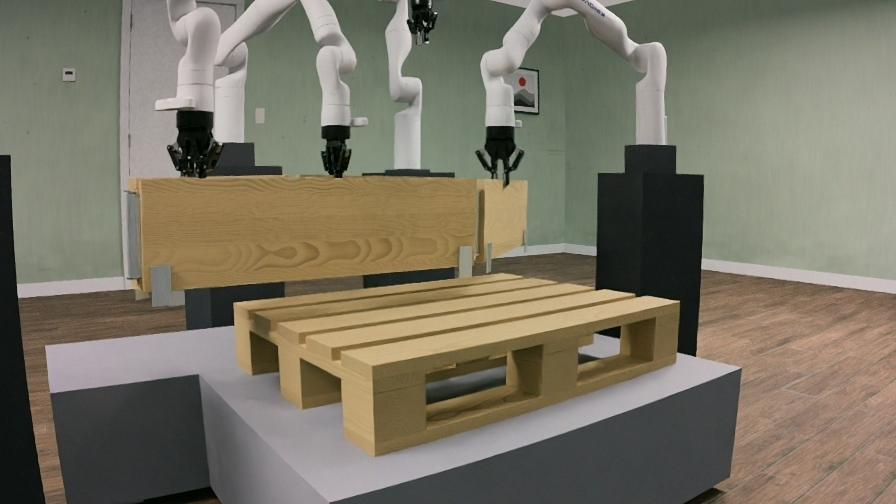

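move(
  arm2={"joints":{"joint1_rad":-0.1669,"joint2_rad":1.124,"joint4_rad":1.5466,"joint6_rad":0.471,"joint7_rad":-0.2443},"min_time_s":2.5},
  arm3={"joints":{"joint1_rad":0.0939,"joint2_rad":1.058,"joint4_rad":1.6109,"joint6_rad":0.4727,"joint7_rad":2.2955},"min_time_s":2.5},
  arm4={"joints":{"joint1_rad":-0.384,"joint2_rad":1.2131,"joint4_rad":1.2059,"joint6_rad":0.7226,"joint7_rad":2.3068},"min_time_s":2.5},
)

move(
  arm2={"joints":{"joint1_rad":-0.1052,"joint2_rad":1.1433,"joint4_rad":1.478,"joint6_rad":0.5203,"joint7_rad":-0.188},"min_time_s":2.5},
  arm3={"joints":{"joint1_rad":0.2204,"joint2_rad":1.0869,"joint4_rad":1.5115,"joint6_rad":0.5432,"joint7_rad":2.614},"min_time_s":2.5},
  arm4={"joints":{"joint1_rad":-0.488,"joint2_rad":1.1885,"joint4_rad":1.2779,"joint6_rad":0.6752,"joint7_rad":2.3948},"min_time_s":2.5},
  cameras=["cam_high"],
)

Scene clock: 1441.87 s.
Joint torques (N m): arm1=[-0.57 -5.1 -1.57 -9.13 0.24 -0.19 0.38] | arm2=[-1.02 -32.66 -3.91 -12.28 -2.65 -3.25 -1.99] | arm3=[-4.31 -21.51 -3.11 7.83 1.15 7.77 1.6] | arm4=[-0.34 -29.69 -0.36 1.89 1.29 7.82 1.91]
Motor temperatures (°C): arm1=[31 35 26 31 38 35 43] | arm2=[28 52 28 30 34 47 39] | arm3=[29 35 29 32 37 43 36] | arm4=[28 41 27 26 35 43 34]
Flange force (N): arm1=[-4.6 3.3 -0.3] | arm2=[-7.4 -10.3 11.0] | arm3=[-13.8 -20.7 17.7] | arm4=[-16.6 -12.7 23.2]
move: arm2 done; arm3 done; arm4 done
MOTOR HOT: cleared for the motors of arm2.
Joint velocities: within noise
arm1: as last shown
arm2.joint_positions: joint1_rad=-0.167 joint2_rad=+1.124 joint3_rad=+0.000 joint4_rad=+1.547 joint5_rad=+0.000 joint6_rad=+0.471 joint7_rad=-0.244 gripper_m=+0.019
arm2.joint_status: all done
arm2.hand: x=+0.1139 y=-0.3701 z=+0.7116 quat_wxyz=(+0.001, +0.013, -1.000, -0.001) (m; scene frame)
arm3.joint_positions: joint1_rad=+0.094 joint2_rad=+1.058 joint3_rad=+0.000 joint4_rad=+1.611 joint5_rad=+0.000 joint6_rad=+0.473 joint7_rad=+2.296 gripper_m=+0.018
arm3.joint_status: all done
arm3.hand: x=+0.4917 y=-0.0901 z=+0.7088 quat_wxyz=(-0.001, -0.910, -0.415, -0.001) (m; scene frame)
arm4.joint_positions: joint1_rad=-0.384 joint2_rad=+1.213 joint3_rad=+0.000 joint4_rad=+1.206 joint5_rad=+0.000 joint6_rad=+0.723 joint7_rad=+2.307 gripper_m=+0.018
arm4.joint_status: all done
arm4.hand: x=-0.3017 y=-0.1232 z=+0.7117 quat_wxyz=(+0.005, +0.414, -0.910, +0.000) (m; scene frame)
pictures: none

Scene clock: 1444.70 s.
Joint torques (N m): arm1=[-0.57 -5.14 -1.49 -9.2 0.2 -0.19 0.38] | arm2=[0.03 -34.44 -2.89 -15.35 -2.78 -4.8 -2.27] | arm3=[-6.29 -25 -4.52 2.9 1.29 6.07 2.3] | arm4=[-0.76 -32.97 -0.17 -1.59 1.93 5.59 2.37]
Motor temperatures (°C): arm1=[31 35 26 31 38 35 43] | arm2=[28 52 28 30 34 47 39] | arm3=[29 35 29 32 37 43 36] | arm4=[28 42 27 26 35 43 34]
Flange force (N): arm1=[-4.4 3.4 -0.1] | arm2=[-6.0 -16.0 9.1] | arm3=[-1.2 -18.1 17.6] | arm4=[-11.3 -9.0 25.5]
move: arm2 done; arm3 done; arm4 done
Joint velocities: within noise
arm1: as last shown
arm2.joint_positions: joint1_rad=-0.105 joint2_rad=+1.143 joint3_rad=+0.000 joint4_rad=+1.478 joint5_rad=+0.000 joint6_rad=+0.520 joint7_rad=-0.188 gripper_m=+0.019
arm2.joint_status: all done
arm2.hand: x=+0.1420 y=-0.3473 z=+0.7116 quat_wxyz=(+0.001, +0.010, -1.000, -0.001) (m; scene frame)
arm3.joint_positions: joint1_rad=+0.220 joint2_rad=+1.087 joint3_rad=+0.000 joint4_rad=+1.511 joint5_rad=+0.000 joint6_rad=+0.543 joint7_rad=+2.614 gripper_m=+0.018
arm3.joint_status: all done
arm3.hand: x=+0.4653 y=-0.0258 z=+0.7089 quat_wxyz=(-0.001, -0.866, -0.500, -0.001) (m; scene frame)
arm4.joint_positions: joint1_rad=-0.488 joint2_rad=+1.188 joint3_rad=+0.000 joint4_rad=+1.278 joint5_rad=+0.000 joint6_rad=+0.675 joint7_rad=+2.395 gripper_m=+0.018
arm4.joint_status: all done
arm4.hand: x=-0.3245 y=-0.0645 z=+0.7118 quat_wxyz=(+0.005, +0.500, -0.866, +0.000) (m; scene frame)
pictures: cam_high

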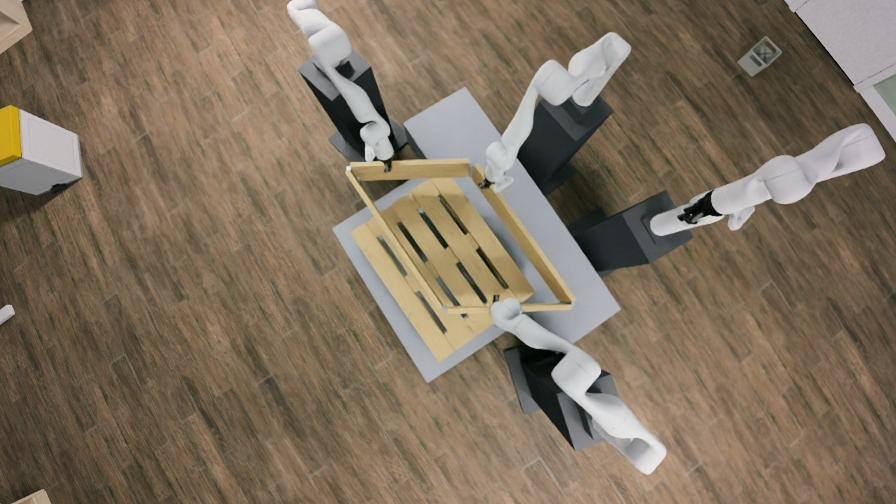

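move(
  arm2={"joints":{"joint1_rad":-0.0475,"joint2_rad":1.1686,"joint4_rad":1.3942,"joint6_rad":0.5788,"joint7_rad":-0.1337},"min_time_s":2.5},
  arm3={"joints":{"joint1_rad":0.3149,"joint2_rad":1.1345,"joint4_rad":1.3622,"joint6_rad":0.6449,"joint7_rad":2.8917},"min_time_s":2.5},
  arm4={"joints":{"joint1_rad":-0.5791,"joint2_rad":1.1673,"joint4_rad":1.3424,"joint6_rad":0.6319,"joint7_rad":2.4869},"min_time_s":2.5},
)

move(
  arm2={"joints":{"joint1_rad":0.0063,"joint2_rad":1.1987,"joint4_rad":1.2992,"joint6_rad":0.6437,"joint7_rad":-0.0834},"min_time_s":2.5},
  arm3={"joints":{"joint1_rad":0.378,"joint2_rad":1.1961,"joint4_rad":1.1828,"joint6_rad":0.7627,"joint7_rad":3.1294},"min_time_s":2.5},
  arm4={"joints":{"joint1_rad":-0.6566,"joint2_rad":1.1485,"joint4_rad":1.4011,"joint6_rad":0.592,"joint7_rad":2.584},"min_time_s":2.5},
)

move(
  arm2={"joints":{"joint1_rad":0.0562,"joint2_rad":1.2349,"joint4_rad":1.1898,"joint6_rad":0.7169,"joint7_rad":-0.037},"min_time_s":2.5},
  arm3={"joints":{"joint1_rad":0.4171,"joint2_rad":1.2763,"joint4_rad":0.9657,"joint6_rad":0.8996,"joint7_rad":3.343},"min_time_s":2.5},
  arm4={"joints":{"joint1_rad":-0.7226,"joint2_rad":1.1292,"joint4_rad":1.4636,"joint6_rad":0.5488,"joint7_rad":2.6925},"min_time_s":2.5},
  cameras=["cam_high","cam_low"],
)

zoom_image(
  camera="cam_low",
  region=[230, 180, 680, 430],
)

zoom_image(
  camera="cam_high",
  region=[320, 150, 600, 390],
)

Scene clock: 1465.17 s.
Joint torques (N m): arm1=[-0.58 -5.09 -1.54 -9.14 0.24 -0.14 0.37] | arm2=[-2.26 -36.86 -5.23 -17.38 -3.74 -5.48 -2.61] | arm3=[-7.58 -29.12 -4.87 -3.09 1.29 3.61 2.77] | arm4=[0.29 -37.51 1.38 -8.03 2.9 1.73 2.88]
Motor temperatures (°C): arm1=[31 34 26 31 38 35 43] | arm2=[28 51 28 30 34 47 39] | arm3=[29 35 29 32 37 43 36] | arm4=[27 43 27 26 35 43 34]
Flange force (N): arm1=[-4.6 3.4 -0.1] | arm2=[-9.9 -18.4 10.2] | arm3=[6.6 -9.1 16.1] | arm4=[-5.5 1.9 26.3]
move: arm2 done; arm3 done; arm4 done
Joint velocities: within noise
arm1: as last shown
arm2.joint_positions: joint1_rad=-0.048 joint2_rad=+1.169 joint3_rad=+0.000 joint4_rad=+1.394 joint5_rad=+0.000 joint6_rad=+0.579 joint7_rad=-0.134 gripper_m=+0.019
arm2.joint_status: all done
arm2.hand: x=+0.1699 y=-0.3234 z=+0.7115 quat_wxyz=(+0.001, +0.008, -1.000, -0.001) (m; scene frame)
arm3.joint_positions: joint1_rad=+0.315 joint2_rad=+1.135 joint3_rad=+0.000 joint4_rad=+1.362 joint5_rad=+0.000 joint6_rad=+0.645 joint7_rad=+2.892 gripper_m=+0.018
arm3.joint_status: all done
arm3.hand: x=+0.4345 y=+0.0278 z=+0.7087 quat_wxyz=(-0.001, -0.816, -0.578, -0.001) (m; scene frame)
arm4.joint_positions: joint1_rad=-0.579 joint2_rad=+1.167 joint3_rad=+0.000 joint4_rad=+1.342 joint5_rad=+0.000 joint6_rad=+0.632 joint7_rad=+2.487 gripper_m=+0.018
arm4.joint_status: all done
arm4.hand: x=-0.3500 y=-0.0167 z=+0.7118 quat_wxyz=(+0.005, +0.577, -0.817, -0.001) (m; scene frame)
pictures: none

Scene clock: 1468.00 s.
Joint torques (N m): arm1=[-0.55 -5.18 -1.53 -9.17 0.22 -0.15 0.35] | arm2=[-3.84 -40.7 -6.61 -21.74 -4.31 -7.44 -2.8] | arm3=[-12.36 -33.36 -8.54 -8.08 -0.15 1.52 3.02] | arm4=[2.13 -40.11 3.7 -12.3 4.03 -0.85 3.35]
Motor temperatures (°C): arm1=[31 34 26 31 38 35 43] | arm2=[28 51 28 31 34 47 39] | arm3=[29 35 29 32 37 43 36] | arm4=[27 44 27 26 35 43 34]
Flange force (N): arm1=[-4.6 3.5 -0.1] | arm2=[-12.1 -26.2 10.5] | arm3=[15.3 -0.6 15.6] | arm4=[-5.1 11.2 26.4]
move: arm2 done; arm3 done; arm4 done
Joint velocities: within noise
arm1: as last shown
arm2.joint_positions: joint1_rad=+0.006 joint2_rad=+1.199 joint3_rad=+0.000 joint4_rad=+1.299 joint5_rad=+0.000 joint6_rad=+0.644 joint7_rad=-0.083 gripper_m=+0.019
arm2.joint_status: all done
arm2.hand: x=+0.1978 y=-0.2997 z=+0.7115 quat_wxyz=(+0.001, +0.006, -1.000, -0.001) (m; scene frame)
arm3.joint_positions: joint1_rad=+0.378 joint2_rad=+1.196 joint3_rad=+0.000 joint4_rad=+1.183 joint5_rad=+0.000 joint6_rad=+0.763 joint7_rad=+3.129 gripper_m=+0.018
arm3.joint_status: all done
arm3.hand: x=+0.4024 y=+0.0692 z=+0.7087 quat_wxyz=(-0.001, -0.763, -0.647, +0.000) (m; scene frame)
arm4.joint_positions: joint1_rad=-0.657 joint2_rad=+1.149 joint3_rad=+0.000 joint4_rad=+1.401 joint5_rad=+0.000 joint6_rad=+0.592 joint7_rad=+2.584 gripper_m=+0.018
arm4.joint_status: all done
arm4.hand: x=-0.3760 y=+0.0205 z=+0.7119 quat_wxyz=(+0.005, +0.646, -0.764, -0.001) (m; scene frame)
pictures: none

Scene clock: 1470.83 s.
Joint torques (N m): arm1=[-0.53 -5.12 -1.5 -9.14 0.24 -0.14 0.37] | arm2=[-7.31 -46.02 -9.42 -28.11 -5.37 -10.76 -2.82] | arm3=[-22.27 -39.16 -15.38 -15.15 -3.72 -1.87 3.29] | arm4=[6.92 -46.5 9.32 -21.34 5.77 -5.81 3.56]
Motor temperatures (°C): arm1=[31 34 26 31 38 35 43] | arm2=[28 51 28 31 34 47 39] | arm3=[29 35 29 32 37 43 36] | arm4=[27 44 27 26 35 43 34]
Flange force (N): arm1=[-4.5 3.5 -0.1] | arm2=[-16.2 -38.4 10.2] | arm3=[25.6 18.3 14.8] | arm4=[-8.4 29.8 28.0]
move: arm2 done; arm3 done; arm4 done
Joint velocities: within noise
arm1.joint_positions: joint1_rad=+0.100 joint2_rad=-0.300 joint3_rad=+0.000 joint4_rad=+1.700 joint5_rad=+0.000 joint6_rad=+1.700 joint7_rad=+0.343 gripper_m=+0.028
arm1.joint_status: not commanded
arm1.hand: x=-0.3617 y=-0.6816 z=+1.1826 quat_wxyz=(-0.005, +0.077, -0.997, -0.020) (m; scene frame)
arm2.joint_positions: joint1_rad=+0.056 joint2_rad=+1.235 joint3_rad=+0.000 joint4_rad=+1.190 joint5_rad=+0.000 joint6_rad=+0.717 joint7_rad=-0.037 gripper_m=+0.019
arm2.joint_status: all done
arm2.hand: x=+0.2257 y=-0.2757 z=+0.7116 quat_wxyz=(+0.001, +0.005, -1.000, -0.001) (m; scene frame)
arm3.joint_positions: joint1_rad=+0.417 joint2_rad=+1.276 joint3_rad=+0.000 joint4_rad=+0.966 joint5_rad=+0.000 joint6_rad=+0.900 joint7_rad=+3.343 gripper_m=+0.018
arm3.joint_status: all done
arm3.hand: x=+0.3681 y=+0.1001 z=+0.7086 quat_wxyz=(-0.001, -0.704, -0.711, +0.000) (m; scene frame)
arm4.joint_positions: joint1_rad=-0.723 joint2_rad=+1.129 joint3_rad=+0.000 joint4_rad=+1.464 joint5_rad=+0.000 joint6_rad=+0.549 joint7_rad=+2.692 gripper_m=+0.018
arm4.joint_status: all done
arm4.hand: x=-0.4029 y=+0.0483 z=+0.7121 quat_wxyz=(+0.005, +0.710, -0.704, -0.002) (m; scene frame)
pictures: cam_high, cam_low

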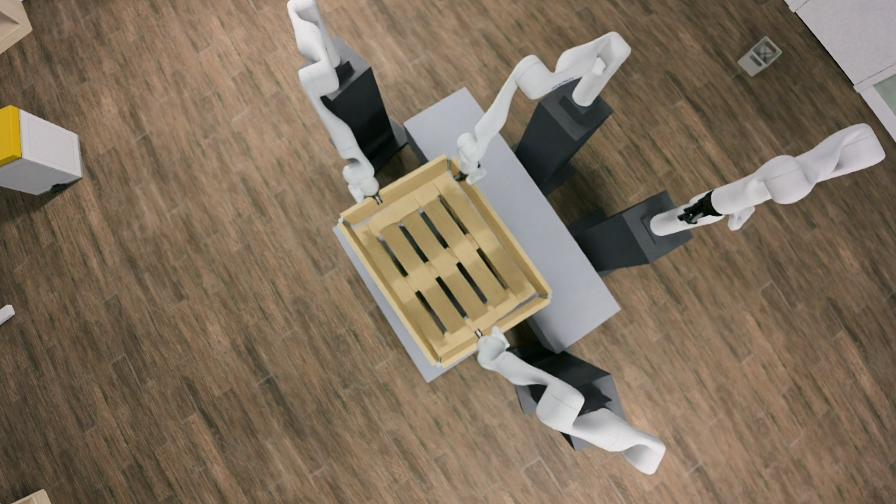

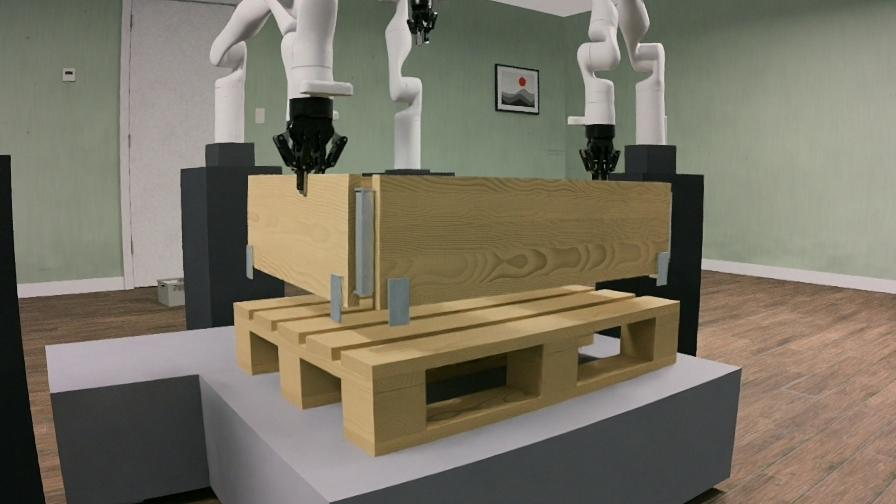

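Scaled by 1.120 from the camera's 896x504 image, which has a finer 1280x720 frame.

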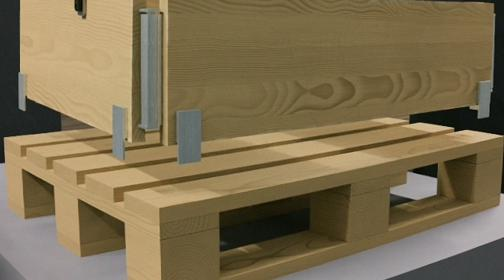

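Scaled by 1.800 from the camera's 896x504 image, which has a finer 1280x720 frame.

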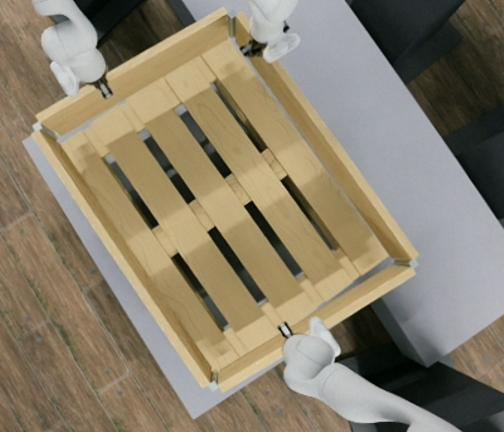

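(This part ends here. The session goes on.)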